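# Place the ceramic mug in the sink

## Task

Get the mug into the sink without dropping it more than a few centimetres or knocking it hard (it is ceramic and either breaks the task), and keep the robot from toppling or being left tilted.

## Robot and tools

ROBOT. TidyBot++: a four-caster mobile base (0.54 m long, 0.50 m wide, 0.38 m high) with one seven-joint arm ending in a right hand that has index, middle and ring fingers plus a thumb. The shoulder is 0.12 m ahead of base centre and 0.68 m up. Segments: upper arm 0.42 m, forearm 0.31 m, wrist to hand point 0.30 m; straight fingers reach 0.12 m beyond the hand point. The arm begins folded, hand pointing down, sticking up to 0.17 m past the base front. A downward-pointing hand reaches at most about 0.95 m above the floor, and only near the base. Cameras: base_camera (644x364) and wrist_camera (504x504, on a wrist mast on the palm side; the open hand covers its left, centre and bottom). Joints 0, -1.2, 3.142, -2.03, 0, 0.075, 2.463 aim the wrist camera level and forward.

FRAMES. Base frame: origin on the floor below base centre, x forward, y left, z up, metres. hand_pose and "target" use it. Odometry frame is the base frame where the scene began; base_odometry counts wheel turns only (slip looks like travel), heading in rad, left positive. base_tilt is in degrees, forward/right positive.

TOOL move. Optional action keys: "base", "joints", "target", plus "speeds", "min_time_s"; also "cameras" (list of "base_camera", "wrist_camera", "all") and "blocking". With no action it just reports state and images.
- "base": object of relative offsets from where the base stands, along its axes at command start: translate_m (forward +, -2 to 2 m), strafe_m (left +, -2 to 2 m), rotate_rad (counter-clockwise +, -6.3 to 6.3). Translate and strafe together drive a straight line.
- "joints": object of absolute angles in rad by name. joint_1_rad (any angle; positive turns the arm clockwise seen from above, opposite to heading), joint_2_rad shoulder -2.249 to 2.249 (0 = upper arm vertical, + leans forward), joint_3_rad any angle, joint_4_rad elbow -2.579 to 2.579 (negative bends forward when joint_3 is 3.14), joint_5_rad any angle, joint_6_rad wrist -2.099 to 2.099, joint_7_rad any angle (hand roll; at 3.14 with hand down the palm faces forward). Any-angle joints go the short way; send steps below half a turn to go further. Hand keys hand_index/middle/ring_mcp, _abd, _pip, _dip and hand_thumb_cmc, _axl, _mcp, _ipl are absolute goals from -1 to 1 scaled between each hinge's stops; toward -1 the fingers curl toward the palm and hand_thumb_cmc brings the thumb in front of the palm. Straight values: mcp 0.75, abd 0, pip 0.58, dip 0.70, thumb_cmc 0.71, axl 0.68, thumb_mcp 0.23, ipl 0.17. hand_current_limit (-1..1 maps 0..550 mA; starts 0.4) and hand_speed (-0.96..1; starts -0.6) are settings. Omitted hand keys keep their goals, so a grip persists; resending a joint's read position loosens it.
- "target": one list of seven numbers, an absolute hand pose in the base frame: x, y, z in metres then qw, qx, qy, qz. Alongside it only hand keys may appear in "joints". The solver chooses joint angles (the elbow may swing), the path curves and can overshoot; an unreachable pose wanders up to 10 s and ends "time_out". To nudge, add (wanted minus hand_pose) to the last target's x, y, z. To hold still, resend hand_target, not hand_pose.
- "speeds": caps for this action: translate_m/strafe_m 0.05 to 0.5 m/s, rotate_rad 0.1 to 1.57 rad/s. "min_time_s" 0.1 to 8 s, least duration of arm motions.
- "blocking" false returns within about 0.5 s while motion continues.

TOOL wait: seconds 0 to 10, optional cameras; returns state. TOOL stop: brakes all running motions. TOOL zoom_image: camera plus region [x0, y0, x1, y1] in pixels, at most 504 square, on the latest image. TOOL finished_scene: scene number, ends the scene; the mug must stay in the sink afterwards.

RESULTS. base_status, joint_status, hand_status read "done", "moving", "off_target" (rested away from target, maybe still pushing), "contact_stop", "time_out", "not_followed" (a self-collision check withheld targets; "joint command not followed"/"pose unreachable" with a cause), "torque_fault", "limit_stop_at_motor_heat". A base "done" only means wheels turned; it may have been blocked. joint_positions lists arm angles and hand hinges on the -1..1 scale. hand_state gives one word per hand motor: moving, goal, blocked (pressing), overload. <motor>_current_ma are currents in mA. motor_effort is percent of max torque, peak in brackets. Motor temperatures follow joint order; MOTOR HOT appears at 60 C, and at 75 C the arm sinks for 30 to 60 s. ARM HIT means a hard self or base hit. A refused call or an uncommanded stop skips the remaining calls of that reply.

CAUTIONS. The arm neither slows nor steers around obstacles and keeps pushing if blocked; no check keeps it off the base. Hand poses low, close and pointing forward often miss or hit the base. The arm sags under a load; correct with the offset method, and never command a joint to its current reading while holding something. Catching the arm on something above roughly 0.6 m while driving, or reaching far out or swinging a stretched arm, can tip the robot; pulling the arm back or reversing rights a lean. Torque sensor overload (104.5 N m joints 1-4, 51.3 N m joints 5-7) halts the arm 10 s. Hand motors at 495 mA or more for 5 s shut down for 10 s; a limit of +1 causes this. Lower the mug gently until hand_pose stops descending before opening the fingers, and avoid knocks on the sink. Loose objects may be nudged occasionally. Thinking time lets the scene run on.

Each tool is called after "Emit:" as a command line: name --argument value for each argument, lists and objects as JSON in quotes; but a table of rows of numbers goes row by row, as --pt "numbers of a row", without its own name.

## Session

Emit:
move --joints '{"joint_1_rad":0,"joint_2_rad":-1.2,"joint_3_rad":3.142,"joint_4_rad":-2.03,"joint_5_rad":0,"joint_6_rad":0.075,"joint_7_rad":2.463}' --min_time_s 3 --cameras '["all"]'

Scene clock: 3.33 s.
Motor temperatures (°C): [35 31 31 30 41 40 38]
move: done
base_odometry: x=+0.000 y=+0.000 heading=+0.000
base_tilt: forward=-0.5 right=+0.4
base_status: not commanded
joint_positions: joint_1_rad=+0.016 joint_2_rad=-1.177 joint_3_rad=+3.123 joint_4_rad=-2.042 joint_5_rad=+0.044 joint_6_rad=+0.016 joint_7_rad=+2.514 hand_index_mcp=+0.761 hand_index_abd=+0.000 hand_index_pip=+0.577 hand_index_dip=+0.696 hand_middle_mcp=+0.761 hand_middle_abd=+0.000 hand_middle_pip=+0.577 hand_middle_dip=+0.696 hand_ring_mcp=+0.761 hand_ring_abd=+0.000 hand_ring_pip=+0.577 hand_ring_dip=+0.696 hand_thumb_cmc=+0.720 hand_thumb_axl=+0.677 hand_thumb_mcp=+0.227 hand_thumb_ipl=+0.168 hand_current_limit=+0.400 hand_speed=-0.600
joint_status: all done
hand_state: goal,goal,goal,goal,goal,goal,goal,goal,goal,goal,goal,goal,goal,goal,goal,goal
index_mcp_current_ma: 33
index_abd_current_ma: 0
index_pip_current_ma: 3
index_dip_current_ma: 0
middle_mcp_current_ma: 30
middle_abd_current_ma: 0
middle_pip_current_ma: 3
middle_dip_current_ma: 0
ring_mcp_current_ma: 33
ring_abd_current_ma: 0
ring_pip_current_ma: 3
ring_dip_current_ma: 0
thumb_cmc_current_ma: 24
thumb_axl_current_ma: -3
thumb_mcp_current_ma: 4
thumb_ipl_current_ma: -1
hand_goal_index_mcp: 0.754
hand_goal_index_abd: 0.000
hand_goal_index_pip: 0.576
hand_goal_index_dip: 0.696
hand_goal_middle_mcp: 0.754
hand_goal_middle_abd: 0.000
hand_goal_middle_pip: 0.576
hand_goal_middle_dip: 0.696
hand_goal_ring_mcp: 0.754
hand_goal_ring_abd: 0.000
hand_goal_ring_pip: 0.576
hand_goal_ring_dip: 0.696
hand_goal_thumb_cmc: 0.714
hand_goal_thumb_axl: 0.678
hand_goal_thumb_mcp: 0.226
hand_goal_thumb_ipl: 0.168
motor_effort: joint_1_rad=+1(2) joint_2_rad=+15(17) joint_3_rad=+0(1) joint_4_rad=+13(17) joint_5_rad=+0(1) joint_6_rad=+8(11) joint_7_rad=+0(1)
hand_pose: x=+0.1565 y=-0.0542 z=+1.2911 quat_wxyz=(-0.439, -0.360, -0.201, -0.799) (m; base frame)
hand_target: x=+0.1276 y=-0.0699 z=+1.3015 quat_wxyz=(-0.401, -0.333, -0.159, -0.839) (m; base frame)
hand_status: not commanded
pictures: base_camera, wrist_camera

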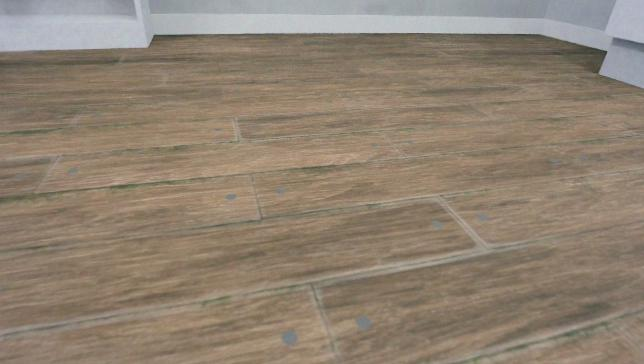

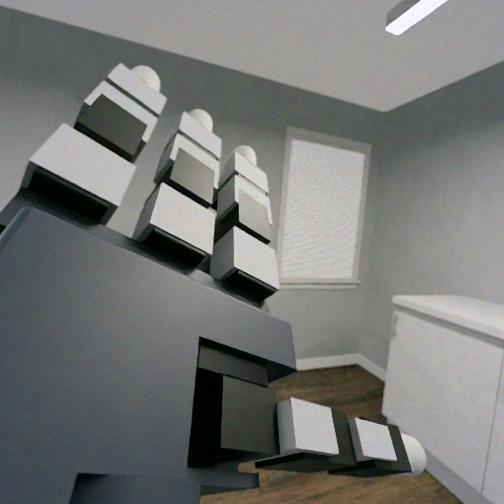

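Emit:
move --base '{"rotate_rad":-0.7}' --cameras '["all"]'

Emit:
move --base '{"rotate_rad":-0.9}' --cameras '["all"]'

Emit:
move --base '{"rotate_rad":-0.9}' --cameras '["all"]'

Emit:
move --base '{"rotate_rad":-0.9}' --cameras '["all"]'

Emit:
move --base '{"rotate_rad":-0.9}' --cameras '["all"]'

Emit:
move --base '{"rotate_rad":-0.9}' --cameras '["all"]'

Scene clock: 11.73 s.
move: done
base_odometry: x=+0.000 y=+0.000 heading=-0.699
base_tilt: forward=-0.5 right=+0.4
base_status: done
joint_positions: joint_1_rad=+0.012 joint_2_rad=-1.177 joint_3_rad=+3.125 joint_4_rad=-2.042 joint_5_rad=+0.044 joint_6_rad=+0.016 joint_7_rad=+2.513 hand_index_mcp=+0.761 hand_index_abd=+0.000 hand_index_pip=+0.577 hand_index_dip=+0.696 hand_middle_mcp=+0.761 hand_middle_abd=+0.000 hand_middle_pip=+0.577 hand_middle_dip=+0.696 hand_ring_mcp=+0.761 hand_ring_abd=+0.000 hand_ring_pip=+0.577 hand_ring_dip=+0.696 hand_thumb_cmc=+0.720 hand_thumb_axl=+0.677 hand_thumb_mcp=+0.227 hand_thumb_ipl=+0.168 hand_current_limit=+0.400 hand_speed=-0.600
joint_status: not commanded
hand_state: goal,goal,goal,goal,goal,goal,goal,goal,goal,goal,goal,goal,goal,goal,goal,goal
index_mcp_current_ma: 33
index_abd_current_ma: 0
index_pip_current_ma: 3
index_dip_current_ma: 0
middle_mcp_current_ma: 30
middle_abd_current_ma: 0
middle_pip_current_ma: 3
middle_dip_current_ma: 0
ring_mcp_current_ma: 33
ring_abd_current_ma: 0
ring_pip_current_ma: 3
ring_dip_current_ma: 0
thumb_cmc_current_ma: 24
thumb_axl_current_ma: -3
thumb_mcp_current_ma: 4
thumb_ipl_current_ma: -1
hand_goal_index_mcp: 0.754
hand_goal_index_abd: 0.000
hand_goal_index_pip: 0.576
hand_goal_index_dip: 0.696
hand_goal_middle_mcp: 0.754
hand_goal_middle_abd: 0.000
hand_goal_middle_pip: 0.576
hand_goal_middle_dip: 0.696
hand_goal_ring_mcp: 0.754
hand_goal_ring_abd: 0.000
hand_goal_ring_pip: 0.576
hand_goal_ring_dip: 0.696
hand_goal_thumb_cmc: 0.714
hand_goal_thumb_axl: 0.678
hand_goal_thumb_mcp: 0.226
hand_goal_thumb_ipl: 0.168
motor_effort: joint_1_rad=+1(2) joint_2_rad=+15(15) joint_3_rad=+0(0) joint_4_rad=+12(13) joint_5_rad=+0(1) joint_6_rad=+8(8) joint_7_rad=+0(0)
hand_pose: x=+0.1566 y=-0.0552 z=+1.2911 quat_wxyz=(-0.436, -0.360, -0.200, -0.800) (m; base frame)
hand_target: x=+0.1276 y=-0.0699 z=+1.3015 quat_wxyz=(-0.401, -0.333, -0.159, -0.839) (m; base frame)
hand_status: not commanded
pictures: base_camera, wrist_camera

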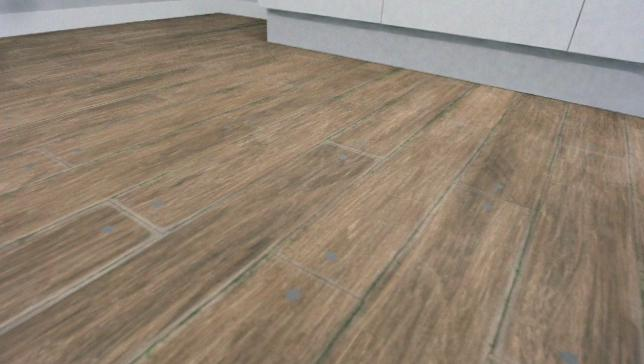

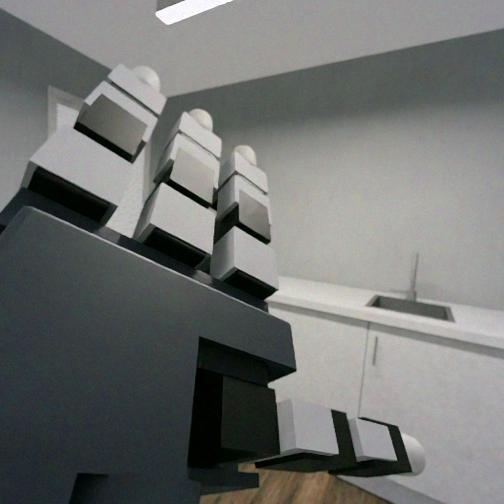

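Scene clock: 13.53 s.
move: done
base_odometry: x=+0.000 y=+0.000 heading=-1.598
base_tilt: forward=-0.5 right=+0.4
base_status: done
joint_positions: joint_1_rad=+0.011 joint_2_rad=-1.177 joint_3_rad=+3.126 joint_4_rad=-2.042 joint_5_rad=+0.044 joint_6_rad=+0.016 joint_7_rad=+2.513 hand_index_mcp=+0.761 hand_index_abd=+0.000 hand_index_pip=+0.577 hand_index_dip=+0.696 hand_middle_mcp=+0.761 hand_middle_abd=+0.000 hand_middle_pip=+0.577 hand_middle_dip=+0.696 hand_ring_mcp=+0.761 hand_ring_abd=+0.000 hand_ring_pip=+0.577 hand_ring_dip=+0.696 hand_thumb_cmc=+0.720 hand_thumb_axl=+0.677 hand_thumb_mcp=+0.227 hand_thumb_ipl=+0.168 hand_current_limit=+0.400 hand_speed=-0.600
joint_status: not commanded
hand_state: goal,goal,goal,goal,goal,goal,goal,goal,goal,goal,goal,goal,goal,goal,goal,goal
index_mcp_current_ma: 33
index_abd_current_ma: 0
index_pip_current_ma: 3
index_dip_current_ma: 0
middle_mcp_current_ma: 30
middle_abd_current_ma: 0
middle_pip_current_ma: 3
middle_dip_current_ma: 0
ring_mcp_current_ma: 33
ring_abd_current_ma: 0
ring_pip_current_ma: 3
ring_dip_current_ma: 0
thumb_cmc_current_ma: 24
thumb_axl_current_ma: -3
thumb_mcp_current_ma: 4
thumb_ipl_current_ma: -1
hand_goal_index_mcp: 0.754
hand_goal_index_abd: 0.000
hand_goal_index_pip: 0.576
hand_goal_index_dip: 0.696
hand_goal_middle_mcp: 0.754
hand_goal_middle_abd: 0.000
hand_goal_middle_pip: 0.576
hand_goal_middle_dip: 0.696
hand_goal_ring_mcp: 0.754
hand_goal_ring_abd: 0.000
hand_goal_ring_pip: 0.576
hand_goal_ring_dip: 0.696
hand_goal_thumb_cmc: 0.714
hand_goal_thumb_axl: 0.678
hand_goal_thumb_mcp: 0.226
hand_goal_thumb_ipl: 0.168
motor_effort: joint_1_rad=+1(2) joint_2_rad=+15(15) joint_3_rad=+0(0) joint_4_rad=+12(13) joint_5_rad=+0(1) joint_6_rad=+7(8) joint_7_rad=+0(1)
hand_pose: x=+0.1567 y=-0.0554 z=+1.2910 quat_wxyz=(-0.436, -0.360, -0.200, -0.801) (m; base frame)
hand_target: x=+0.1276 y=-0.0699 z=+1.3015 quat_wxyz=(-0.401, -0.333, -0.159, -0.839) (m; base frame)
hand_status: not commanded
pictures: base_camera, wrist_camera

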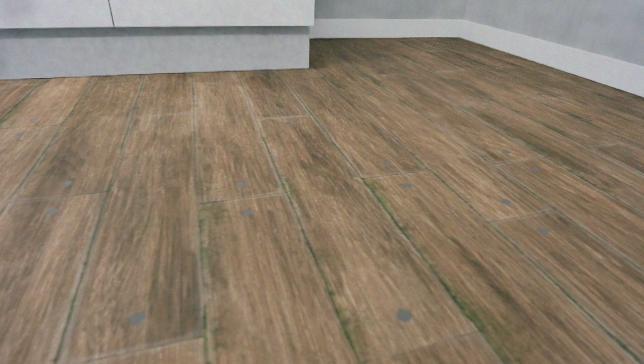

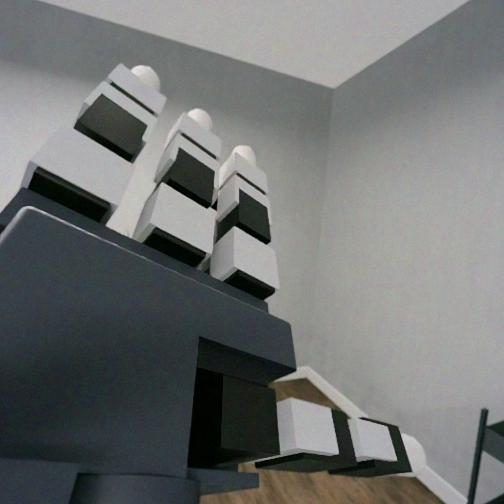

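Scene clock: 15.33 s.
move: done
base_odometry: x=+0.000 y=+0.000 heading=-2.498
base_tilt: forward=-0.5 right=+0.4
base_status: done
joint_positions: joint_1_rad=+0.010 joint_2_rad=-1.177 joint_3_rad=+3.126 joint_4_rad=-2.042 joint_5_rad=+0.044 joint_6_rad=+0.016 joint_7_rad=+2.513 hand_index_mcp=+0.761 hand_index_abd=+0.000 hand_index_pip=+0.577 hand_index_dip=+0.696 hand_middle_mcp=+0.761 hand_middle_abd=+0.000 hand_middle_pip=+0.577 hand_middle_dip=+0.696 hand_ring_mcp=+0.761 hand_ring_abd=+0.000 hand_ring_pip=+0.577 hand_ring_dip=+0.696 hand_thumb_cmc=+0.720 hand_thumb_axl=+0.677 hand_thumb_mcp=+0.227 hand_thumb_ipl=+0.168 hand_current_limit=+0.400 hand_speed=-0.600
joint_status: not commanded
hand_state: goal,goal,goal,goal,goal,goal,goal,goal,goal,goal,goal,goal,goal,goal,goal,goal
index_mcp_current_ma: 33
index_abd_current_ma: 0
index_pip_current_ma: 3
index_dip_current_ma: 0
middle_mcp_current_ma: 30
middle_abd_current_ma: 0
middle_pip_current_ma: 3
middle_dip_current_ma: 0
ring_mcp_current_ma: 33
ring_abd_current_ma: 0
ring_pip_current_ma: 3
ring_dip_current_ma: 0
thumb_cmc_current_ma: 24
thumb_axl_current_ma: -3
thumb_mcp_current_ma: 4
thumb_ipl_current_ma: -1
hand_goal_index_mcp: 0.754
hand_goal_index_abd: 0.000
hand_goal_index_pip: 0.576
hand_goal_index_dip: 0.696
hand_goal_middle_mcp: 0.754
hand_goal_middle_abd: 0.000
hand_goal_middle_pip: 0.576
hand_goal_middle_dip: 0.696
hand_goal_ring_mcp: 0.754
hand_goal_ring_abd: 0.000
hand_goal_ring_pip: 0.576
hand_goal_ring_dip: 0.696
hand_goal_thumb_cmc: 0.714
hand_goal_thumb_axl: 0.678
hand_goal_thumb_mcp: 0.226
hand_goal_thumb_ipl: 0.168
motor_effort: joint_1_rad=+1(2) joint_2_rad=+15(15) joint_3_rad=+0(0) joint_4_rad=+12(13) joint_5_rad=+0(1) joint_6_rad=+7(8) joint_7_rad=+0(0)
hand_pose: x=+0.1567 y=-0.0556 z=+1.2910 quat_wxyz=(-0.435, -0.360, -0.200, -0.801) (m; base frame)
hand_target: x=+0.1276 y=-0.0699 z=+1.3015 quat_wxyz=(-0.401, -0.333, -0.159, -0.839) (m; base frame)
hand_status: not commanded
pictures: base_camera, wrist_camera

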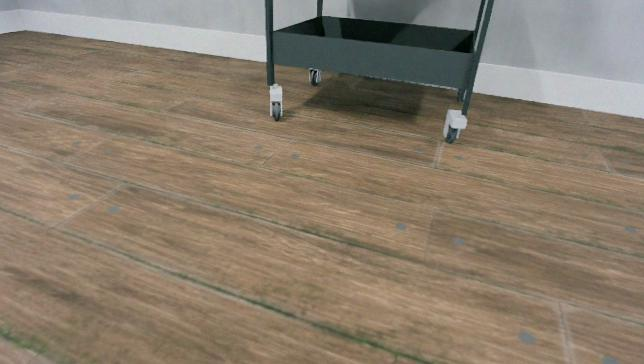

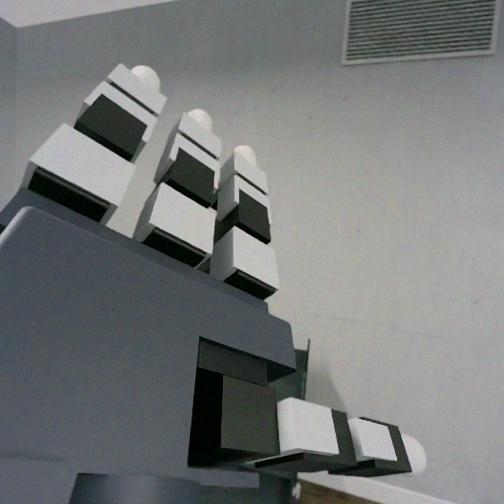

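Scene clock: 17.13 s.
move: done
base_odometry: x=+0.000 y=+0.000 heading=+2.886
base_tilt: forward=-0.5 right=+0.4
base_status: done
joint_positions: joint_1_rad=+0.010 joint_2_rad=-1.177 joint_3_rad=+3.126 joint_4_rad=-2.042 joint_5_rad=+0.044 joint_6_rad=+0.016 joint_7_rad=+2.512 hand_index_mcp=+0.761 hand_index_abd=+0.000 hand_index_pip=+0.577 hand_index_dip=+0.696 hand_middle_mcp=+0.761 hand_middle_abd=+0.000 hand_middle_pip=+0.577 hand_middle_dip=+0.696 hand_ring_mcp=+0.761 hand_ring_abd=+0.000 hand_ring_pip=+0.577 hand_ring_dip=+0.696 hand_thumb_cmc=+0.720 hand_thumb_axl=+0.677 hand_thumb_mcp=+0.227 hand_thumb_ipl=+0.168 hand_current_limit=+0.400 hand_speed=-0.600
joint_status: not commanded
hand_state: goal,goal,goal,goal,goal,goal,goal,goal,goal,goal,goal,goal,goal,goal,goal,goal
index_mcp_current_ma: 33
index_abd_current_ma: 0
index_pip_current_ma: 3
index_dip_current_ma: 0
middle_mcp_current_ma: 30
middle_abd_current_ma: 0
middle_pip_current_ma: 3
middle_dip_current_ma: 0
ring_mcp_current_ma: 33
ring_abd_current_ma: 0
ring_pip_current_ma: 3
ring_dip_current_ma: 0
thumb_cmc_current_ma: 24
thumb_axl_current_ma: -3
thumb_mcp_current_ma: 4
thumb_ipl_current_ma: -1
hand_goal_index_mcp: 0.754
hand_goal_index_abd: 0.000
hand_goal_index_pip: 0.576
hand_goal_index_dip: 0.696
hand_goal_middle_mcp: 0.754
hand_goal_middle_abd: 0.000
hand_goal_middle_pip: 0.576
hand_goal_middle_dip: 0.696
hand_goal_ring_mcp: 0.754
hand_goal_ring_abd: 0.000
hand_goal_ring_pip: 0.576
hand_goal_ring_dip: 0.696
hand_goal_thumb_cmc: 0.714
hand_goal_thumb_axl: 0.678
hand_goal_thumb_mcp: 0.226
hand_goal_thumb_ipl: 0.168
motor_effort: joint_1_rad=+0(2) joint_2_rad=+15(15) joint_3_rad=+0(1) joint_4_rad=+12(13) joint_5_rad=+0(1) joint_6_rad=+8(8) joint_7_rad=+0(1)
hand_pose: x=+0.1568 y=-0.0557 z=+1.2910 quat_wxyz=(-0.435, -0.360, -0.200, -0.801) (m; base frame)
hand_target: x=+0.1276 y=-0.0699 z=+1.3015 quat_wxyz=(-0.401, -0.333, -0.159, -0.839) (m; base frame)
hand_status: not commanded
pictures: base_camera, wrist_camera

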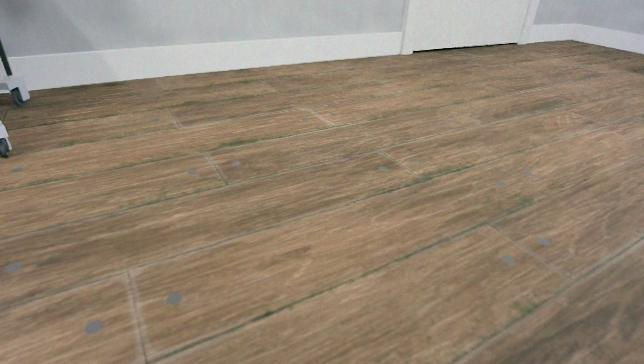

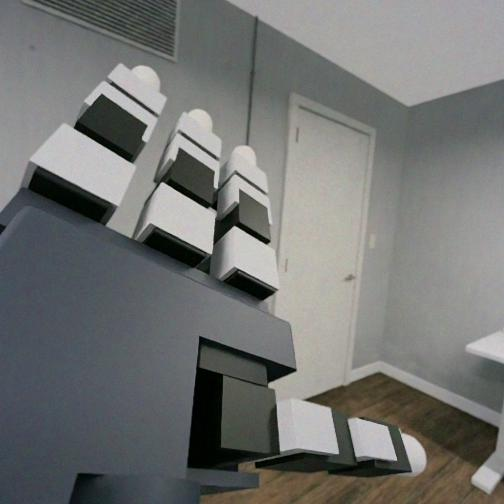

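Scene clock: 18.93 s.
move: done
base_odometry: x=+0.000 y=+0.000 heading=+1.987
base_tilt: forward=-0.5 right=+0.4
base_status: done
joint_positions: joint_1_rad=+0.009 joint_2_rad=-1.177 joint_3_rad=+3.126 joint_4_rad=-2.042 joint_5_rad=+0.044 joint_6_rad=+0.016 joint_7_rad=+2.512 hand_index_mcp=+0.761 hand_index_abd=+0.000 hand_index_pip=+0.577 hand_index_dip=+0.696 hand_middle_mcp=+0.761 hand_middle_abd=+0.000 hand_middle_pip=+0.577 hand_middle_dip=+0.696 hand_ring_mcp=+0.761 hand_ring_abd=+0.000 hand_ring_pip=+0.577 hand_ring_dip=+0.696 hand_thumb_cmc=+0.720 hand_thumb_axl=+0.677 hand_thumb_mcp=+0.227 hand_thumb_ipl=+0.168 hand_current_limit=+0.400 hand_speed=-0.600
joint_status: not commanded
hand_state: goal,goal,goal,goal,goal,goal,goal,goal,goal,goal,goal,goal,goal,goal,goal,goal
index_mcp_current_ma: 33
index_abd_current_ma: 0
index_pip_current_ma: 3
index_dip_current_ma: 0
middle_mcp_current_ma: 30
middle_abd_current_ma: 0
middle_pip_current_ma: 3
middle_dip_current_ma: 0
ring_mcp_current_ma: 33
ring_abd_current_ma: 0
ring_pip_current_ma: 3
ring_dip_current_ma: 0
thumb_cmc_current_ma: 24
thumb_axl_current_ma: -3
thumb_mcp_current_ma: 4
thumb_ipl_current_ma: -1
hand_goal_index_mcp: 0.754
hand_goal_index_abd: 0.000
hand_goal_index_pip: 0.576
hand_goal_index_dip: 0.696
hand_goal_middle_mcp: 0.754
hand_goal_middle_abd: 0.000
hand_goal_middle_pip: 0.576
hand_goal_middle_dip: 0.696
hand_goal_ring_mcp: 0.754
hand_goal_ring_abd: 0.000
hand_goal_ring_pip: 0.576
hand_goal_ring_dip: 0.696
hand_goal_thumb_cmc: 0.714
hand_goal_thumb_axl: 0.678
hand_goal_thumb_mcp: 0.226
hand_goal_thumb_ipl: 0.168
motor_effort: joint_1_rad=+1(2) joint_2_rad=+15(15) joint_3_rad=+0(1) joint_4_rad=+12(13) joint_5_rad=+0(1) joint_6_rad=+7(8) joint_7_rad=+0(0)
hand_pose: x=+0.1568 y=-0.0558 z=+1.2910 quat_wxyz=(-0.435, -0.360, -0.200, -0.801) (m; base frame)
hand_target: x=+0.1276 y=-0.0699 z=+1.3015 quat_wxyz=(-0.401, -0.333, -0.159, -0.839) (m; base frame)
hand_status: not commanded
pictures: base_camera, wrist_camera

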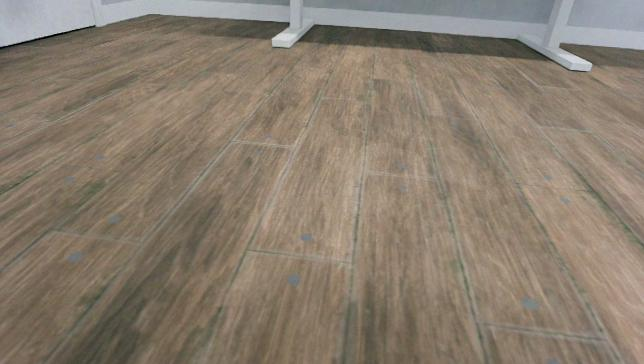

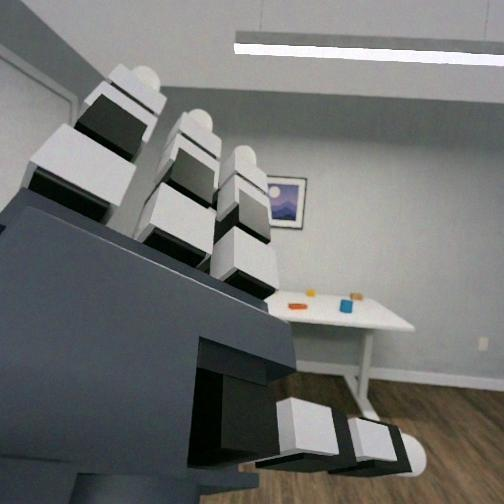

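Scene clock: 20.73 s.
move: done
base_odometry: x=+0.000 y=+0.000 heading=+1.088
base_tilt: forward=-0.5 right=+0.4
base_status: done
joint_positions: joint_1_rad=+0.009 joint_2_rad=-1.177 joint_3_rad=+3.126 joint_4_rad=-2.042 joint_5_rad=+0.044 joint_6_rad=+0.016 joint_7_rad=+2.512 hand_index_mcp=+0.761 hand_index_abd=+0.000 hand_index_pip=+0.577 hand_index_dip=+0.696 hand_middle_mcp=+0.761 hand_middle_abd=+0.000 hand_middle_pip=+0.577 hand_middle_dip=+0.696 hand_ring_mcp=+0.761 hand_ring_abd=+0.000 hand_ring_pip=+0.577 hand_ring_dip=+0.696 hand_thumb_cmc=+0.720 hand_thumb_axl=+0.677 hand_thumb_mcp=+0.227 hand_thumb_ipl=+0.168 hand_current_limit=+0.400 hand_speed=-0.600
joint_status: not commanded
hand_state: goal,goal,goal,goal,goal,goal,goal,goal,goal,goal,goal,goal,goal,goal,goal,goal
index_mcp_current_ma: 33
index_abd_current_ma: 0
index_pip_current_ma: 3
index_dip_current_ma: 0
middle_mcp_current_ma: 30
middle_abd_current_ma: 0
middle_pip_current_ma: 3
middle_dip_current_ma: 0
ring_mcp_current_ma: 33
ring_abd_current_ma: 0
ring_pip_current_ma: 3
ring_dip_current_ma: 0
thumb_cmc_current_ma: 24
thumb_axl_current_ma: -3
thumb_mcp_current_ma: 4
thumb_ipl_current_ma: -1
hand_goal_index_mcp: 0.754
hand_goal_index_abd: 0.000
hand_goal_index_pip: 0.576
hand_goal_index_dip: 0.696
hand_goal_middle_mcp: 0.754
hand_goal_middle_abd: 0.000
hand_goal_middle_pip: 0.576
hand_goal_middle_dip: 0.696
hand_goal_ring_mcp: 0.754
hand_goal_ring_abd: 0.000
hand_goal_ring_pip: 0.576
hand_goal_ring_dip: 0.696
hand_goal_thumb_cmc: 0.714
hand_goal_thumb_axl: 0.678
hand_goal_thumb_mcp: 0.226
hand_goal_thumb_ipl: 0.168
motor_effort: joint_1_rad=+1(2) joint_2_rad=+15(15) joint_3_rad=+0(1) joint_4_rad=+12(13) joint_5_rad=+0(1) joint_6_rad=+7(8) joint_7_rad=+0(1)
hand_pose: x=+0.1568 y=-0.0558 z=+1.2910 quat_wxyz=(-0.435, -0.360, -0.200, -0.801) (m; base frame)
hand_target: x=+0.1276 y=-0.0699 z=+1.3015 quat_wxyz=(-0.401, -0.333, -0.159, -0.839) (m; base frame)
hand_status: not commanded
pictures: base_camera, wrist_camera

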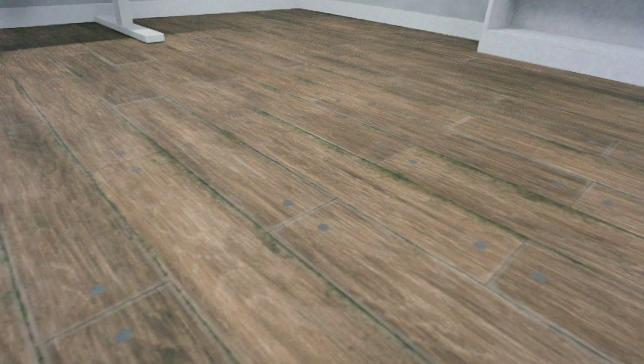

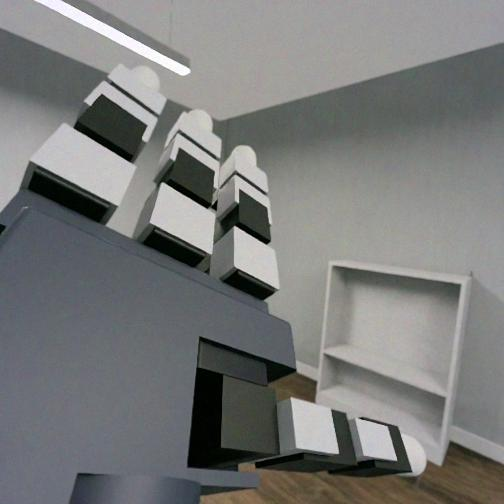

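Emit:
move --base '{"rotate_rad":0.568}' --cameras '["all"]'

Emit:
zoom_image --camera "wrist_camera" --region '[250, 250, 504, 400]'

Emit:
move --base '{"translate_m":1.0,"strafe_m":-0.3}' --joints '{"joint_1_rad":-0.079,"joint_2_rad":-0.3,"joint_3_rad":3.35,"joint_4_rad":-1.2,"joint_5_rad":-0.287,"joint_6_rad":-1.157,"joint_7_rad":0.223,"hand_thumb_cmc":-0.571,"hand_index_mcp":0.753,"hand_middle_mcp":0.753,"hand_ring_mcp":0.62,"hand_index_pip":-0.007,"hand_middle_pip":-0.007,"hand_index_dip":0.189,"hand_middle_dip":0.189}' --min_time_s 3 --cameras '["all"]'

Scene clock: 48.37 s.
move: done
base_odometry: x=+0.000 y=+0.000 heading=+1.655
base_tilt: forward=-0.5 right=+0.4
base_status: done
joint_positions: joint_1_rad=+0.008 joint_2_rad=-1.177 joint_3_rad=+3.126 joint_4_rad=-2.042 joint_5_rad=+0.044 joint_6_rad=+0.016 joint_7_rad=+2.512 hand_index_mcp=+0.761 hand_index_abd=+0.000 hand_index_pip=+0.577 hand_index_dip=+0.696 hand_middle_mcp=+0.761 hand_middle_abd=+0.000 hand_middle_pip=+0.577 hand_middle_dip=+0.696 hand_ring_mcp=+0.761 hand_ring_abd=+0.000 hand_ring_pip=+0.577 hand_ring_dip=+0.696 hand_thumb_cmc=+0.720 hand_thumb_axl=+0.677 hand_thumb_mcp=+0.227 hand_thumb_ipl=+0.168 hand_current_limit=+0.400 hand_speed=-0.600
joint_status: not commanded
hand_state: goal,goal,goal,goal,goal,goal,goal,goal,goal,goal,goal,goal,goal,goal,goal,goal
index_mcp_current_ma: 33
index_abd_current_ma: 0
index_pip_current_ma: 3
index_dip_current_ma: 0
middle_mcp_current_ma: 30
middle_abd_current_ma: 0
middle_pip_current_ma: 3
middle_dip_current_ma: 0
ring_mcp_current_ma: 33
ring_abd_current_ma: 0
ring_pip_current_ma: 3
ring_dip_current_ma: 0
thumb_cmc_current_ma: 24
thumb_axl_current_ma: -3
thumb_mcp_current_ma: 4
thumb_ipl_current_ma: -1
hand_goal_index_mcp: 0.754
hand_goal_index_abd: 0.000
hand_goal_index_pip: 0.576
hand_goal_index_dip: 0.696
hand_goal_middle_mcp: 0.754
hand_goal_middle_abd: 0.000
hand_goal_middle_pip: 0.576
hand_goal_middle_dip: 0.696
hand_goal_ring_mcp: 0.754
hand_goal_ring_abd: 0.000
hand_goal_ring_pip: 0.576
hand_goal_ring_dip: 0.696
hand_goal_thumb_cmc: 0.714
hand_goal_thumb_axl: 0.678
hand_goal_thumb_mcp: 0.226
hand_goal_thumb_ipl: 0.168
motor_effort: joint_1_rad=+0(2) joint_2_rad=+15(15) joint_3_rad=+0(1) joint_4_rad=+12(13) joint_5_rad=+0(2) joint_6_rad=+8(8) joint_7_rad=+0(1)
hand_pose: x=+0.1568 y=-0.0558 z=+1.2910 quat_wxyz=(-0.435, -0.359, -0.200, -0.801) (m; base frame)
hand_target: x=+0.1276 y=-0.0699 z=+1.3015 quat_wxyz=(-0.401, -0.333, -0.159, -0.839) (m; base frame)
hand_status: not commanded
pictures: base_camera, wrist_camera

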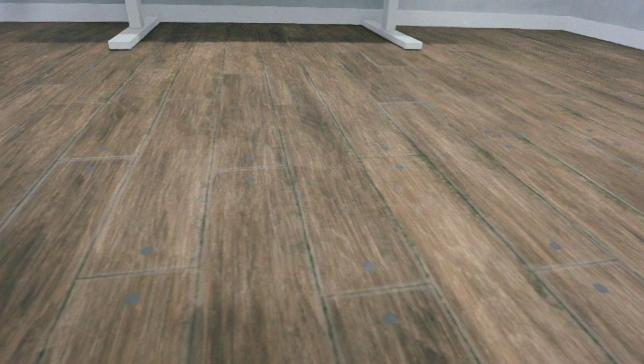

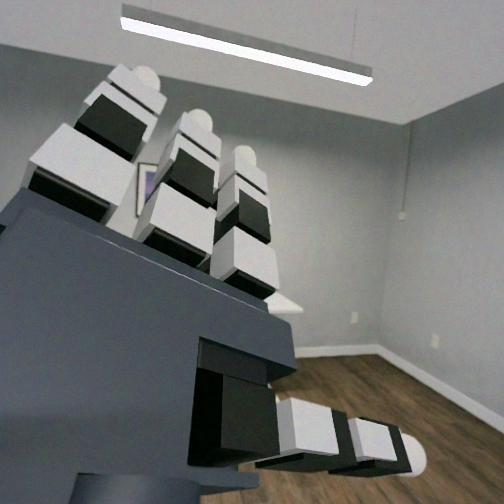

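Scaled by 1.984 from the camera's 504x504 image, which has a finer 720x720 frame.

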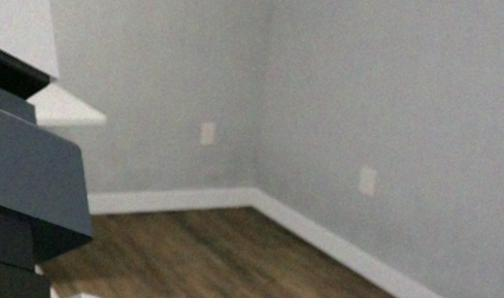

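Scene clock: 52.03 s.
move: done
base_odometry: x=+0.215 y=+1.022 heading=+1.655
base_tilt: forward=-0.4 right=+0.4
base_status: done
joint_positions: joint_1_rad=-0.064 joint_2_rad=-0.308 joint_3_rad=+3.332 joint_4_rad=-1.221 joint_5_rad=-0.242 joint_6_rad=-1.092 joint_7_rad=+0.275 hand_index_mcp=+0.747 hand_index_abd=+0.001 hand_index_pip=-0.005 hand_index_dip=+0.192 hand_middle_mcp=+0.747 hand_middle_abd=+0.001 hand_middle_pip=-0.005 hand_middle_dip=+0.193 hand_ring_mcp=+0.612 hand_ring_abd=+0.001 hand_ring_pip=+0.576 hand_ring_dip=+0.696 hand_thumb_cmc=-0.568 hand_thumb_axl=+0.677 hand_thumb_mcp=+0.226 hand_thumb_ipl=+0.168 hand_current_limit=+0.400 hand_speed=-0.600
joint_status: all done
hand_state: goal,goal,goal,goal,goal,goal,goal,goal,goal,goal,goal,goal,goal,goal,goal,goal
index_mcp_current_ma: -32
index_abd_current_ma: 2
index_pip_current_ma: 5
index_dip_current_ma: 9
middle_mcp_current_ma: -29
middle_abd_current_ma: 2
middle_pip_current_ma: 5
middle_dip_current_ma: 10
ring_mcp_current_ma: -35
ring_abd_current_ma: 3
ring_pip_current_ma: 1
ring_dip_current_ma: 0
thumb_cmc_current_ma: 8
thumb_axl_current_ma: -3
thumb_mcp_current_ma: 1
thumb_ipl_current_ma: -1
hand_goal_index_mcp: 0.754
hand_goal_index_abd: 0.000
hand_goal_index_pip: -0.006
hand_goal_index_dip: 0.190
hand_goal_middle_mcp: 0.754
hand_goal_middle_abd: 0.000
hand_goal_middle_pip: -0.006
hand_goal_middle_dip: 0.190
hand_goal_ring_mcp: 0.620
hand_goal_ring_abd: 0.000
hand_goal_ring_pip: 0.576
hand_goal_ring_dip: 0.696
hand_goal_thumb_cmc: -0.570
hand_goal_thumb_axl: 0.678
hand_goal_thumb_mcp: 0.226
hand_goal_thumb_ipl: 0.168
motor_effort: joint_1_rad=+1(2) joint_2_rad=-5(18) joint_3_rad=-1(3) joint_4_rad=+13(15) joint_5_rad=-3(3) joint_6_rad=+8(11) joint_7_rad=+0(2)
hand_pose: x=+0.4791 y=+0.0091 z=+1.0778 quat_wxyz=(+0.416, -0.631, +0.546, -0.362) (m; base frame)
hand_target: x=+0.4683 y=+0.0273 z=+1.0750 quat_wxyz=(+0.430, -0.629, +0.564, -0.319) (m; base frame)
hand_status: not commanded
pictures: base_camera, wrist_camera

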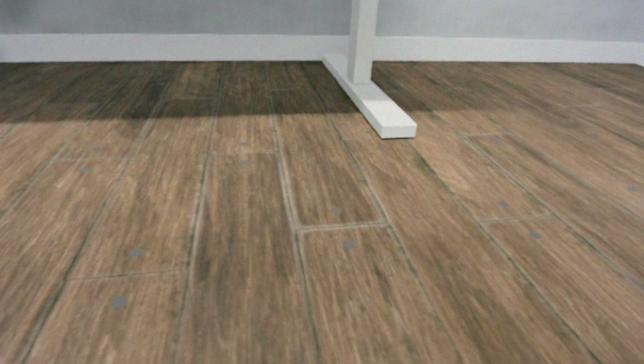

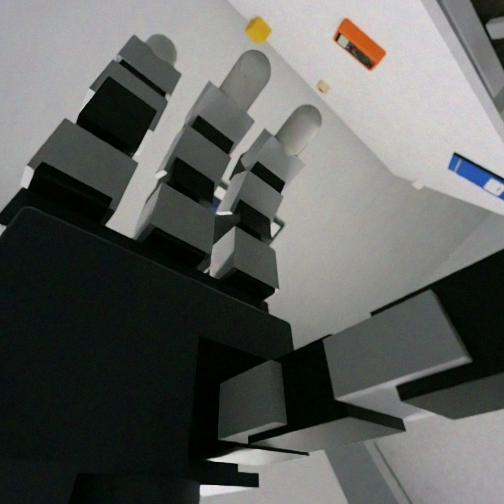

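Emit:
move --base '{"translate_m":0.35}' --target '[0.45, 0.0, 1.0, 0.183, -0.683, 0.683, -0.183]' --min_time_s 2 --cameras '["all"]'

Scene clock: 67.23 s.
move: done
base_odometry: x=+0.186 y=+1.371 heading=+1.655
base_tilt: forward=-0.4 right=+0.4
base_status: done
joint_positions: joint_1_rad=-0.046 joint_2_rad=-0.004 joint_3_rad=+3.293 joint_4_rad=-0.867 joint_5_rad=-0.100 joint_6_rad=-1.684 joint_7_rad=+0.128 hand_index_mcp=+0.747 hand_index_abd=+0.001 hand_index_pip=-0.005 hand_index_dip=+0.192 hand_middle_mcp=+0.747 hand_middle_abd=+0.001 hand_middle_pip=-0.005 hand_middle_dip=+0.193 hand_ring_mcp=+0.612 hand_ring_abd=+0.001 hand_ring_pip=+0.576 hand_ring_dip=+0.696 hand_thumb_cmc=-0.568 hand_thumb_axl=+0.677 hand_thumb_mcp=+0.225 hand_thumb_ipl=+0.168 hand_current_limit=+0.400 hand_speed=-0.600
joint_status: not commanded
hand_state: goal,goal,goal,goal,goal,goal,goal,goal,goal,goal,goal,goal,goal,goal,goal,goal
index_mcp_current_ma: -33
index_abd_current_ma: 2
index_pip_current_ma: 5
index_dip_current_ma: 9
middle_mcp_current_ma: -29
middle_abd_current_ma: 2
middle_pip_current_ma: 5
middle_dip_current_ma: 10
ring_mcp_current_ma: -36
ring_abd_current_ma: 3
ring_pip_current_ma: 1
ring_dip_current_ma: 0
thumb_cmc_current_ma: 7
thumb_axl_current_ma: -3
thumb_mcp_current_ma: -7
thumb_ipl_current_ma: -1
hand_goal_index_mcp: 0.754
hand_goal_index_abd: 0.000
hand_goal_index_pip: -0.006
hand_goal_index_dip: 0.190
hand_goal_middle_mcp: 0.754
hand_goal_middle_abd: 0.000
hand_goal_middle_pip: -0.006
hand_goal_middle_dip: 0.190
hand_goal_ring_mcp: 0.620
hand_goal_ring_abd: 0.000
hand_goal_ring_pip: 0.576
hand_goal_ring_dip: 0.696
hand_goal_thumb_cmc: -0.570
hand_goal_thumb_axl: 0.678
hand_goal_thumb_mcp: 0.226
hand_goal_thumb_ipl: 0.168
motor_effort: joint_1_rad=+1(2) joint_2_rad=-12(13) joint_3_rad=-1(1) joint_4_rad=+11(14) joint_5_rad=-1(3) joint_6_rad=+5(9) joint_7_rad=+0(1)
hand_pose: x=+0.4554 y=+0.0064 z=+1.0103 quat_wxyz=(+0.218, -0.697, +0.653, -0.201) (m; base frame)
hand_target: x=+0.4500 y=+0.0000 z=+1.0000 quat_wxyz=(+0.183, -0.683, +0.683, -0.183) (m; base frame)
hand_status: done (0.013 m and 5.8 deg from the pose sent, 0.084 m and 37.8 deg at the start)
pictures: base_camera, wrist_camera

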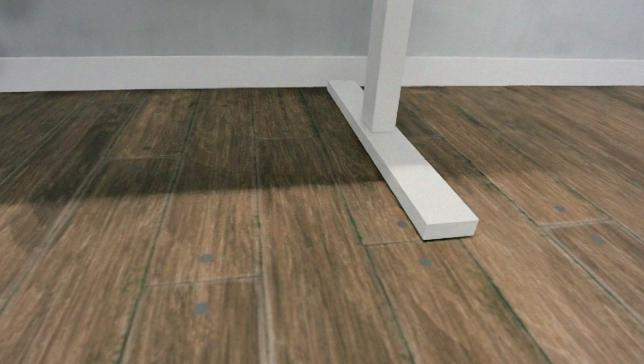

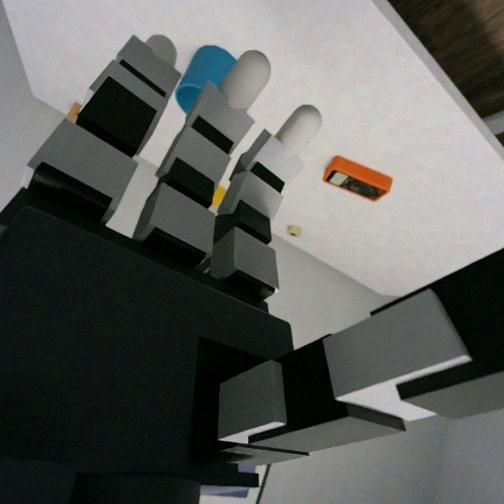

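Emit:
zoom_image --camera "wrist_camera" --region '[140, 20, 300, 150]'

Scaled by 3.150 from the camera's 504x504 image, which has a finer 720x720 frame.

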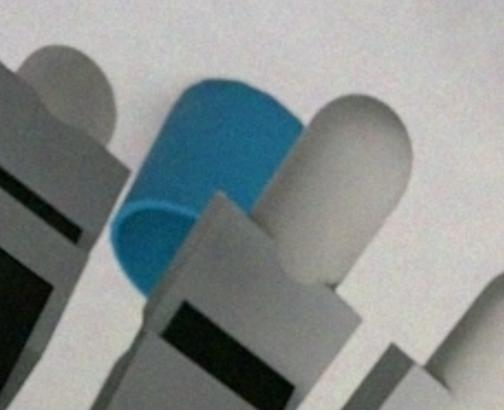

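Emit:
move --base '{"translate_m":0.07}' --target '[0.70, 0.02, 0.92, 0.3536, -0.6124, 0.6124, -0.3536]' --min_time_s 2 --cameras '["wrist_camera"]'

Emit:
zoom_image --camera "wrist_camera" --region '[220, 0, 460, 140]'

Scene clock: 89.80 s.
move: done
base_odometry: x=+0.180 y=+1.441 heading=+1.654
base_tilt: forward=-0.4 right=+0.4
base_status: done
joint_positions: joint_1_rad=-0.291 joint_2_rad=+0.084 joint_3_rad=+3.502 joint_4_rad=-1.290 joint_5_rad=-0.100 joint_6_rad=-0.735 joint_7_rad=+0.128 hand_index_mcp=+0.747 hand_index_abd=+0.001 hand_index_pip=-0.005 hand_index_dip=+0.192 hand_middle_mcp=+0.747 hand_middle_abd=+0.001 hand_middle_pip=-0.005 hand_middle_dip=+0.193 hand_ring_mcp=+0.612 hand_ring_abd=+0.001 hand_ring_pip=+0.576 hand_ring_dip=+0.696 hand_thumb_cmc=-0.568 hand_thumb_axl=+0.677 hand_thumb_mcp=+0.225 hand_thumb_ipl=+0.168 hand_current_limit=+0.400 hand_speed=-0.600
joint_status: not commanded
hand_state: goal,goal,goal,goal,goal,goal,goal,goal,goal,goal,goal,goal,goal,goal,goal,goal
index_mcp_current_ma: -33
index_abd_current_ma: 2
index_pip_current_ma: 5
index_dip_current_ma: 9
middle_mcp_current_ma: -29
middle_abd_current_ma: 2
middle_pip_current_ma: 5
middle_dip_current_ma: 10
ring_mcp_current_ma: -36
ring_abd_current_ma: 3
ring_pip_current_ma: 1
ring_dip_current_ma: 0
thumb_cmc_current_ma: 7
thumb_axl_current_ma: -3
thumb_mcp_current_ma: -7
thumb_ipl_current_ma: -1
hand_goal_index_mcp: 0.754
hand_goal_index_abd: 0.000
hand_goal_index_pip: -0.006
hand_goal_index_dip: 0.190
hand_goal_middle_mcp: 0.754
hand_goal_middle_abd: 0.000
hand_goal_middle_pip: -0.006
hand_goal_middle_dip: 0.190
hand_goal_ring_mcp: 0.620
hand_goal_ring_abd: 0.000
hand_goal_ring_pip: 0.576
hand_goal_ring_dip: 0.696
hand_goal_thumb_cmc: -0.570
hand_goal_thumb_axl: 0.678
hand_goal_thumb_mcp: 0.226
hand_goal_thumb_ipl: 0.168
motor_effort: joint_1_rad=+1(2) joint_2_rad=-18(19) joint_3_rad=+0(1) joint_4_rad=+16(16) joint_5_rad=-1(2) joint_6_rad=+8(9) joint_7_rad=+0(1)
hand_pose: x=+0.6810 y=+0.0095 z=+0.9368 quat_wxyz=(+0.341, -0.626, +0.601, -0.361) (m; base frame)
hand_target: x=+0.7000 y=+0.0200 z=+0.9200 quat_wxyz=(+0.354, -0.612, +0.612, -0.354) (m; base frame)
hand_status: done (0.027 m and 2.6 deg from the pose sent, 0.261 m and 25.8 deg at the start)
pictures: wrist_camera

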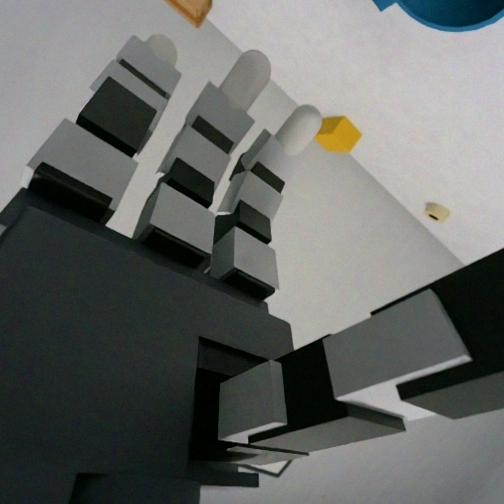

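Scaled by 2.100 from the camera's 504x504 image, which has a finer 720x720 frame.

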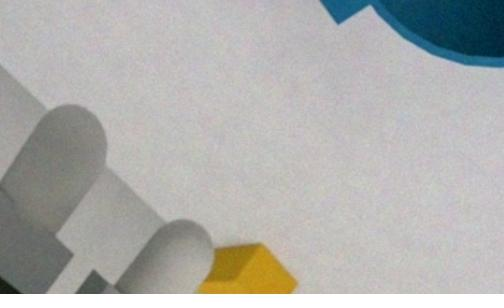

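Emit:
move --target '[0.52, 0.05, 1.02, 0.462, -0.8001, 0.3314, -0.1914]' --min_time_s 2 --cameras '[]'

Emit:
move --base '{"strafe_m":-0.16,"translate_m":0.12}' --speeds '{"translate_m":0.15}' --target '[0.56, 0.18, 0.97, 0.5, -0.866, 0.0, 0.0]' --min_time_s 2.5 --cameras '["all"]'

Scene clock: 115.67 s.
move: done
base_odometry: x=+0.180 y=+1.441 heading=+1.654
base_tilt: forward=-0.4 right=+0.4
base_status: not commanded
joint_positions: joint_1_rad=+0.186 joint_2_rad=+0.040 joint_3_rad=+3.402 joint_4_rad=-1.110 joint_5_rad=-0.911 joint_6_rad=-1.475 joint_7_rad=+0.948 hand_index_mcp=+0.747 hand_index_abd=+0.001 hand_index_pip=-0.005 hand_index_dip=+0.192 hand_middle_mcp=+0.747 hand_middle_abd=+0.001 hand_middle_pip=-0.005 hand_middle_dip=+0.193 hand_ring_mcp=+0.612 hand_ring_abd=+0.001 hand_ring_pip=+0.576 hand_ring_dip=+0.696 hand_thumb_cmc=-0.569 hand_thumb_axl=+0.677 hand_thumb_mcp=+0.225 hand_thumb_ipl=+0.168 hand_current_limit=+0.400 hand_speed=-0.600
joint_status: not commanded
hand_state: goal,goal,goal,goal,goal,goal,goal,goal,goal,goal,goal,goal,goal,goal,goal,goal
index_mcp_current_ma: -33
index_abd_current_ma: 2
index_pip_current_ma: 5
index_dip_current_ma: 9
middle_mcp_current_ma: -29
middle_abd_current_ma: 2
middle_pip_current_ma: 5
middle_dip_current_ma: 10
ring_mcp_current_ma: -36
ring_abd_current_ma: 3
ring_pip_current_ma: 1
ring_dip_current_ma: 0
thumb_cmc_current_ma: 5
thumb_axl_current_ma: -3
thumb_mcp_current_ma: -7
thumb_ipl_current_ma: -1
hand_goal_index_mcp: 0.754
hand_goal_index_abd: 0.000
hand_goal_index_pip: -0.006
hand_goal_index_dip: 0.190
hand_goal_middle_mcp: 0.754
hand_goal_middle_abd: 0.000
hand_goal_middle_pip: -0.006
hand_goal_middle_dip: 0.190
hand_goal_ring_mcp: 0.620
hand_goal_ring_abd: 0.000
hand_goal_ring_pip: 0.576
hand_goal_ring_dip: 0.696
hand_goal_thumb_cmc: -0.570
hand_goal_thumb_axl: 0.678
hand_goal_thumb_mcp: 0.226
hand_goal_thumb_ipl: 0.168
motor_effort: joint_1_rad=+1(2) joint_2_rad=-15(18) joint_3_rad=+0(1) joint_4_rad=+12(16) joint_5_rad=-6(7) joint_6_rad=+5(9) joint_7_rad=+0(0)
hand_pose: x=+0.5408 y=+0.0346 z=+1.0015 quat_wxyz=(+0.448, -0.786, +0.381, -0.191) (m; base frame)
hand_target: x=+0.5200 y=+0.0500 z=+1.0200 quat_wxyz=(+0.462, -0.800, +0.331, -0.191) (m; base frame)
hand_status: done (0.032 m and 6.1 deg from the pose sent, 0.186 m and 44.1 deg at the start)
pictures: none
No camera images: "cameras" was empty.

Scene clock: 118.70 s.
move: done
base_odometry: x=+0.330 y=+1.574 heading=+1.655
base_tilt: forward=-0.4 right=+0.4
base_status: done
joint_positions: joint_1_rad=+0.193 joint_2_rad=+0.418 joint_3_rad=+2.889 joint_4_rad=-0.708 joint_5_rad=-0.919 joint_6_rad=-1.735 joint_7_rad=+1.141 hand_index_mcp=+0.747 hand_index_abd=+0.001 hand_index_pip=-0.005 hand_index_dip=+0.192 hand_middle_mcp=+0.747 hand_middle_abd=+0.001 hand_middle_pip=-0.005 hand_middle_dip=+0.193 hand_ring_mcp=+0.612 hand_ring_abd=+0.001 hand_ring_pip=+0.576 hand_ring_dip=+0.696 hand_thumb_cmc=-0.569 hand_thumb_axl=+0.677 hand_thumb_mcp=+0.225 hand_thumb_ipl=+0.168 hand_current_limit=+0.400 hand_speed=-0.600
joint_status: not commanded
hand_state: goal,goal,goal,goal,goal,goal,goal,goal,goal,goal,goal,goal,goal,goal,goal,goal
index_mcp_current_ma: -33
index_abd_current_ma: 2
index_pip_current_ma: 5
index_dip_current_ma: 9
middle_mcp_current_ma: -30
middle_abd_current_ma: 2
middle_pip_current_ma: 5
middle_dip_current_ma: 10
ring_mcp_current_ma: -36
ring_abd_current_ma: 3
ring_pip_current_ma: 1
ring_dip_current_ma: 0
thumb_cmc_current_ma: 5
thumb_axl_current_ma: -3
thumb_mcp_current_ma: -7
thumb_ipl_current_ma: -1
hand_goal_index_mcp: 0.754
hand_goal_index_abd: 0.000
hand_goal_index_pip: -0.006
hand_goal_index_dip: 0.190
hand_goal_middle_mcp: 0.754
hand_goal_middle_abd: 0.000
hand_goal_middle_pip: -0.006
hand_goal_middle_dip: 0.190
hand_goal_ring_mcp: 0.620
hand_goal_ring_abd: 0.000
hand_goal_ring_pip: 0.576
hand_goal_ring_dip: 0.696
hand_goal_thumb_cmc: -0.570
hand_goal_thumb_axl: 0.678
hand_goal_thumb_mcp: 0.226
hand_goal_thumb_ipl: 0.168
motor_effort: joint_1_rad=+1(2) joint_2_rad=-23(24) joint_3_rad=-3(4) joint_4_rad=+11(13) joint_5_rad=-7(7) joint_6_rad=+4(6) joint_7_rad=+0(0)
hand_pose: x=+0.5648 y=+0.1783 z=+0.9748 quat_wxyz=(+0.486, -0.873, +0.041, -0.025) (m; base frame)
hand_target: x=+0.5600 y=+0.1800 z=+0.9700 quat_wxyz=(+0.500, -0.866, +0.000, +0.000) (m; base frame)
hand_status: done (0.007 m and 5.8 deg from the pose sent, 0.150 m and 50.4 deg at the start)
pictures: base_camera, wrist_camera

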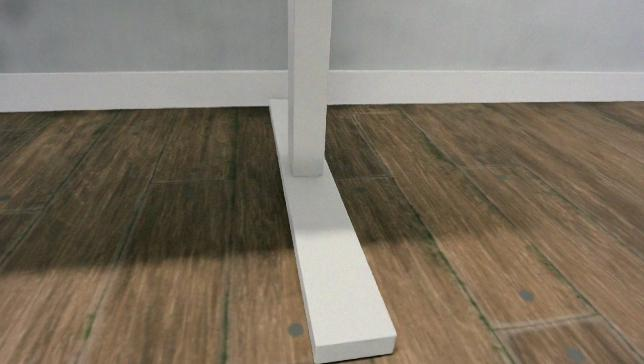

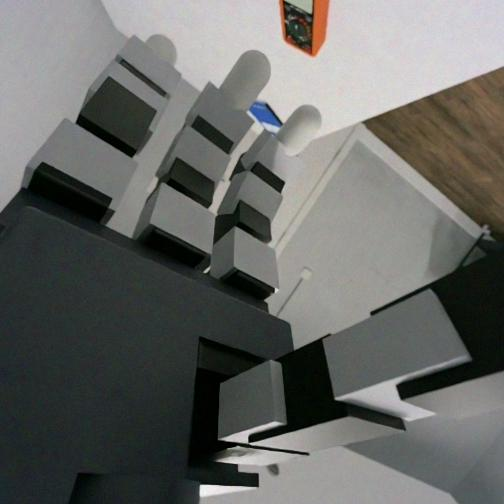

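Emit:
move --target '[0.60, 0.21, 0.90, 0.5, -0.866, 0.0, 0.0]' --min_time_s 1.5 --cameras '["wrist_camera"]'

Emit:
zoom_image --camera "wrist_camera" --region '[250, 0, 504, 180]'

Scene clock: 126.47 s.
move: done
base_odometry: x=+0.330 y=+1.574 heading=+1.655
base_tilt: forward=-0.4 right=+0.4
base_status: not commanded
joint_positions: joint_1_rad=+0.138 joint_2_rad=+0.457 joint_3_rad=+2.899 joint_4_rad=-0.825 joint_5_rad=-0.919 joint_6_rad=-1.699 joint_7_rad=+1.297 hand_index_mcp=+0.747 hand_index_abd=+0.001 hand_index_pip=-0.005 hand_index_dip=+0.192 hand_middle_mcp=+0.747 hand_middle_abd=+0.001 hand_middle_pip=-0.005 hand_middle_dip=+0.193 hand_ring_mcp=+0.612 hand_ring_abd=+0.001 hand_ring_pip=+0.576 hand_ring_dip=+0.696 hand_thumb_cmc=-0.569 hand_thumb_axl=+0.677 hand_thumb_mcp=+0.225 hand_thumb_ipl=+0.168 hand_current_limit=+0.400 hand_speed=-0.600
joint_status: not commanded
hand_state: goal,goal,goal,goal,goal,goal,goal,goal,goal,goal,goal,goal,goal,goal,goal,goal
index_mcp_current_ma: -33
index_abd_current_ma: 2
index_pip_current_ma: 5
index_dip_current_ma: 9
middle_mcp_current_ma: -30
middle_abd_current_ma: 2
middle_pip_current_ma: 5
middle_dip_current_ma: 10
ring_mcp_current_ma: -36
ring_abd_current_ma: 3
ring_pip_current_ma: 1
ring_dip_current_ma: 0
thumb_cmc_current_ma: 5
thumb_axl_current_ma: -3
thumb_mcp_current_ma: -7
thumb_ipl_current_ma: -1
hand_goal_index_mcp: 0.754
hand_goal_index_abd: 0.000
hand_goal_index_pip: -0.006
hand_goal_index_dip: 0.190
hand_goal_middle_mcp: 0.754
hand_goal_middle_abd: 0.000
hand_goal_middle_pip: -0.006
hand_goal_middle_dip: 0.190
hand_goal_ring_mcp: 0.620
hand_goal_ring_abd: 0.000
hand_goal_ring_pip: 0.576
hand_goal_ring_dip: 0.696
hand_goal_thumb_cmc: -0.570
hand_goal_thumb_axl: 0.678
hand_goal_thumb_mcp: 0.226
hand_goal_thumb_ipl: 0.168
motor_effort: joint_1_rad=+0(2) joint_2_rad=-24(25) joint_3_rad=-4(4) joint_4_rad=+12(12) joint_5_rad=-6(8) joint_6_rad=+4(4) joint_7_rad=+0(1)
hand_pose: x=+0.5743 y=+0.2015 z=+0.9226 quat_wxyz=(+0.487, -0.873, -0.006, +0.004) (m; base frame)
hand_target: x=+0.6000 y=+0.2100 z=+0.9000 quat_wxyz=(+0.500, -0.866, +0.000, +0.000) (m; base frame)
hand_status: done (0.035 m and 1.9 deg from the pose sent, 0.088 m and 5.8 deg at the start)
pictures: wrist_camera

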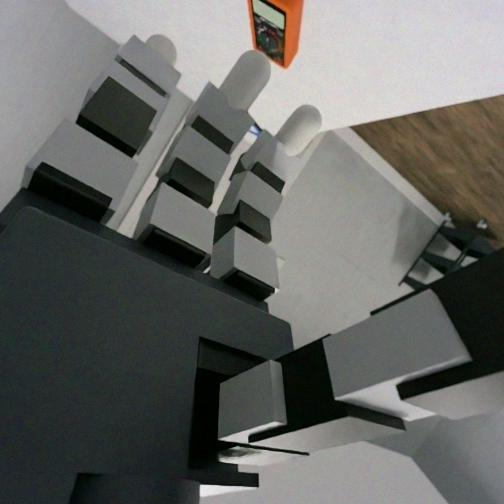

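Scaled by 1.984 from the camera's 504x504 image, which has a finer 720x720 frame.

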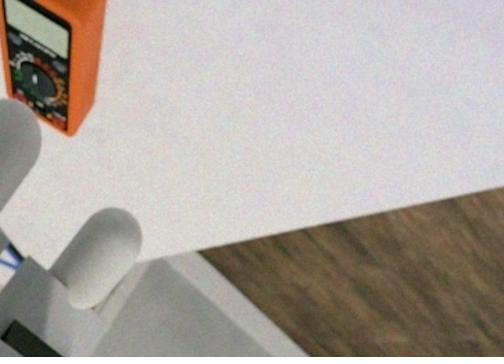

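Emit:
move --target '[0.628, 0.21, 0.85, 0.5, -0.866, 0.0, 0.0]' --min_time_s 1.5 --cameras '["wrist_camera"]'

Emit:
zoom_image --camera "wrist_camera" --region '[250, 0, 504, 180]'

Scene clock: 136.80 s.
move: done
base_odometry: x=+0.330 y=+1.574 heading=+1.655
base_tilt: forward=-0.4 right=+0.4
base_status: not commanded
joint_positions: joint_1_rad=+0.134 joint_2_rad=+0.514 joint_3_rad=+2.907 joint_4_rad=-0.886 joint_5_rad=-0.919 joint_6_rad=-1.636 joint_7_rad=+1.400 hand_index_mcp=+0.747 hand_index_abd=+0.001 hand_index_pip=-0.005 hand_index_dip=+0.192 hand_middle_mcp=+0.747 hand_middle_abd=+0.001 hand_middle_pip=-0.005 hand_middle_dip=+0.193 hand_ring_mcp=+0.612 hand_ring_abd=+0.001 hand_ring_pip=+0.576 hand_ring_dip=+0.696 hand_thumb_cmc=-0.569 hand_thumb_axl=+0.677 hand_thumb_mcp=+0.225 hand_thumb_ipl=+0.168 hand_current_limit=+0.400 hand_speed=-0.600
joint_status: not commanded
hand_state: goal,goal,goal,goal,goal,goal,goal,goal,goal,goal,goal,goal,goal,goal,goal,goal
index_mcp_current_ma: -33
index_abd_current_ma: 2
index_pip_current_ma: 5
index_dip_current_ma: 9
middle_mcp_current_ma: -30
middle_abd_current_ma: 2
middle_pip_current_ma: 5
middle_dip_current_ma: 10
ring_mcp_current_ma: -36
ring_abd_current_ma: 3
ring_pip_current_ma: 1
ring_dip_current_ma: 0
thumb_cmc_current_ma: 5
thumb_axl_current_ma: -3
thumb_mcp_current_ma: -7
thumb_ipl_current_ma: -1
hand_goal_index_mcp: 0.754
hand_goal_index_abd: 0.000
hand_goal_index_pip: -0.006
hand_goal_index_dip: 0.190
hand_goal_middle_mcp: 0.754
hand_goal_middle_abd: 0.000
hand_goal_middle_pip: -0.006
hand_goal_middle_dip: 0.190
hand_goal_ring_mcp: 0.620
hand_goal_ring_abd: 0.000
hand_goal_ring_pip: 0.576
hand_goal_ring_dip: 0.696
hand_goal_thumb_cmc: -0.570
hand_goal_thumb_axl: 0.678
hand_goal_thumb_mcp: 0.226
hand_goal_thumb_ipl: 0.168
motor_effort: joint_1_rad=+1(2) joint_2_rad=-26(27) joint_3_rad=-4(4) joint_4_rad=+12(13) joint_5_rad=-7(8) joint_6_rad=+2(4) joint_7_rad=+0(1)
hand_pose: x=+0.6037 y=+0.2035 z=+0.8791 quat_wxyz=(+0.493, -0.870, -0.008, +0.004) (m; base frame)
hand_target: x=+0.6280 y=+0.2100 z=+0.8500 quat_wxyz=(+0.500, -0.866, +0.000, +0.000) (m; base frame)
hand_status: done (0.038 m and 1.4 deg from the pose sent, 0.091 m and 1.9 deg at the start)
pictures: wrist_camera

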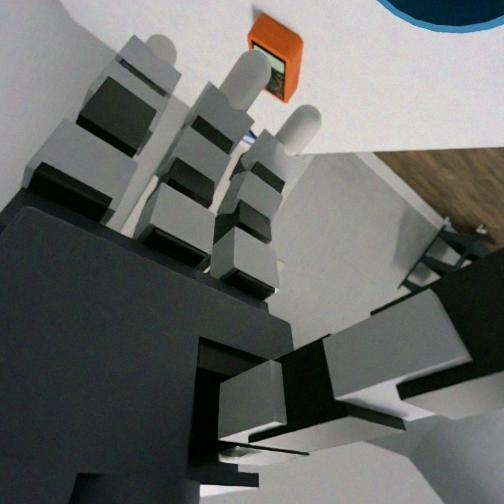

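Scaled by 1.984 from the camera's 504x504 image, which has a finer 720x720 frame.

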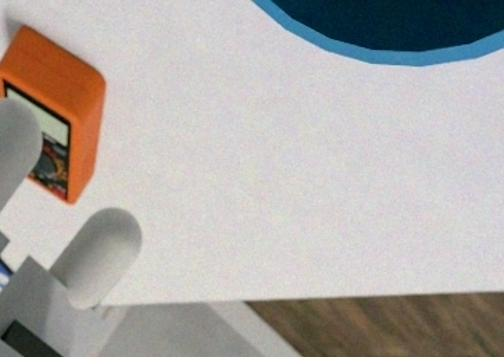

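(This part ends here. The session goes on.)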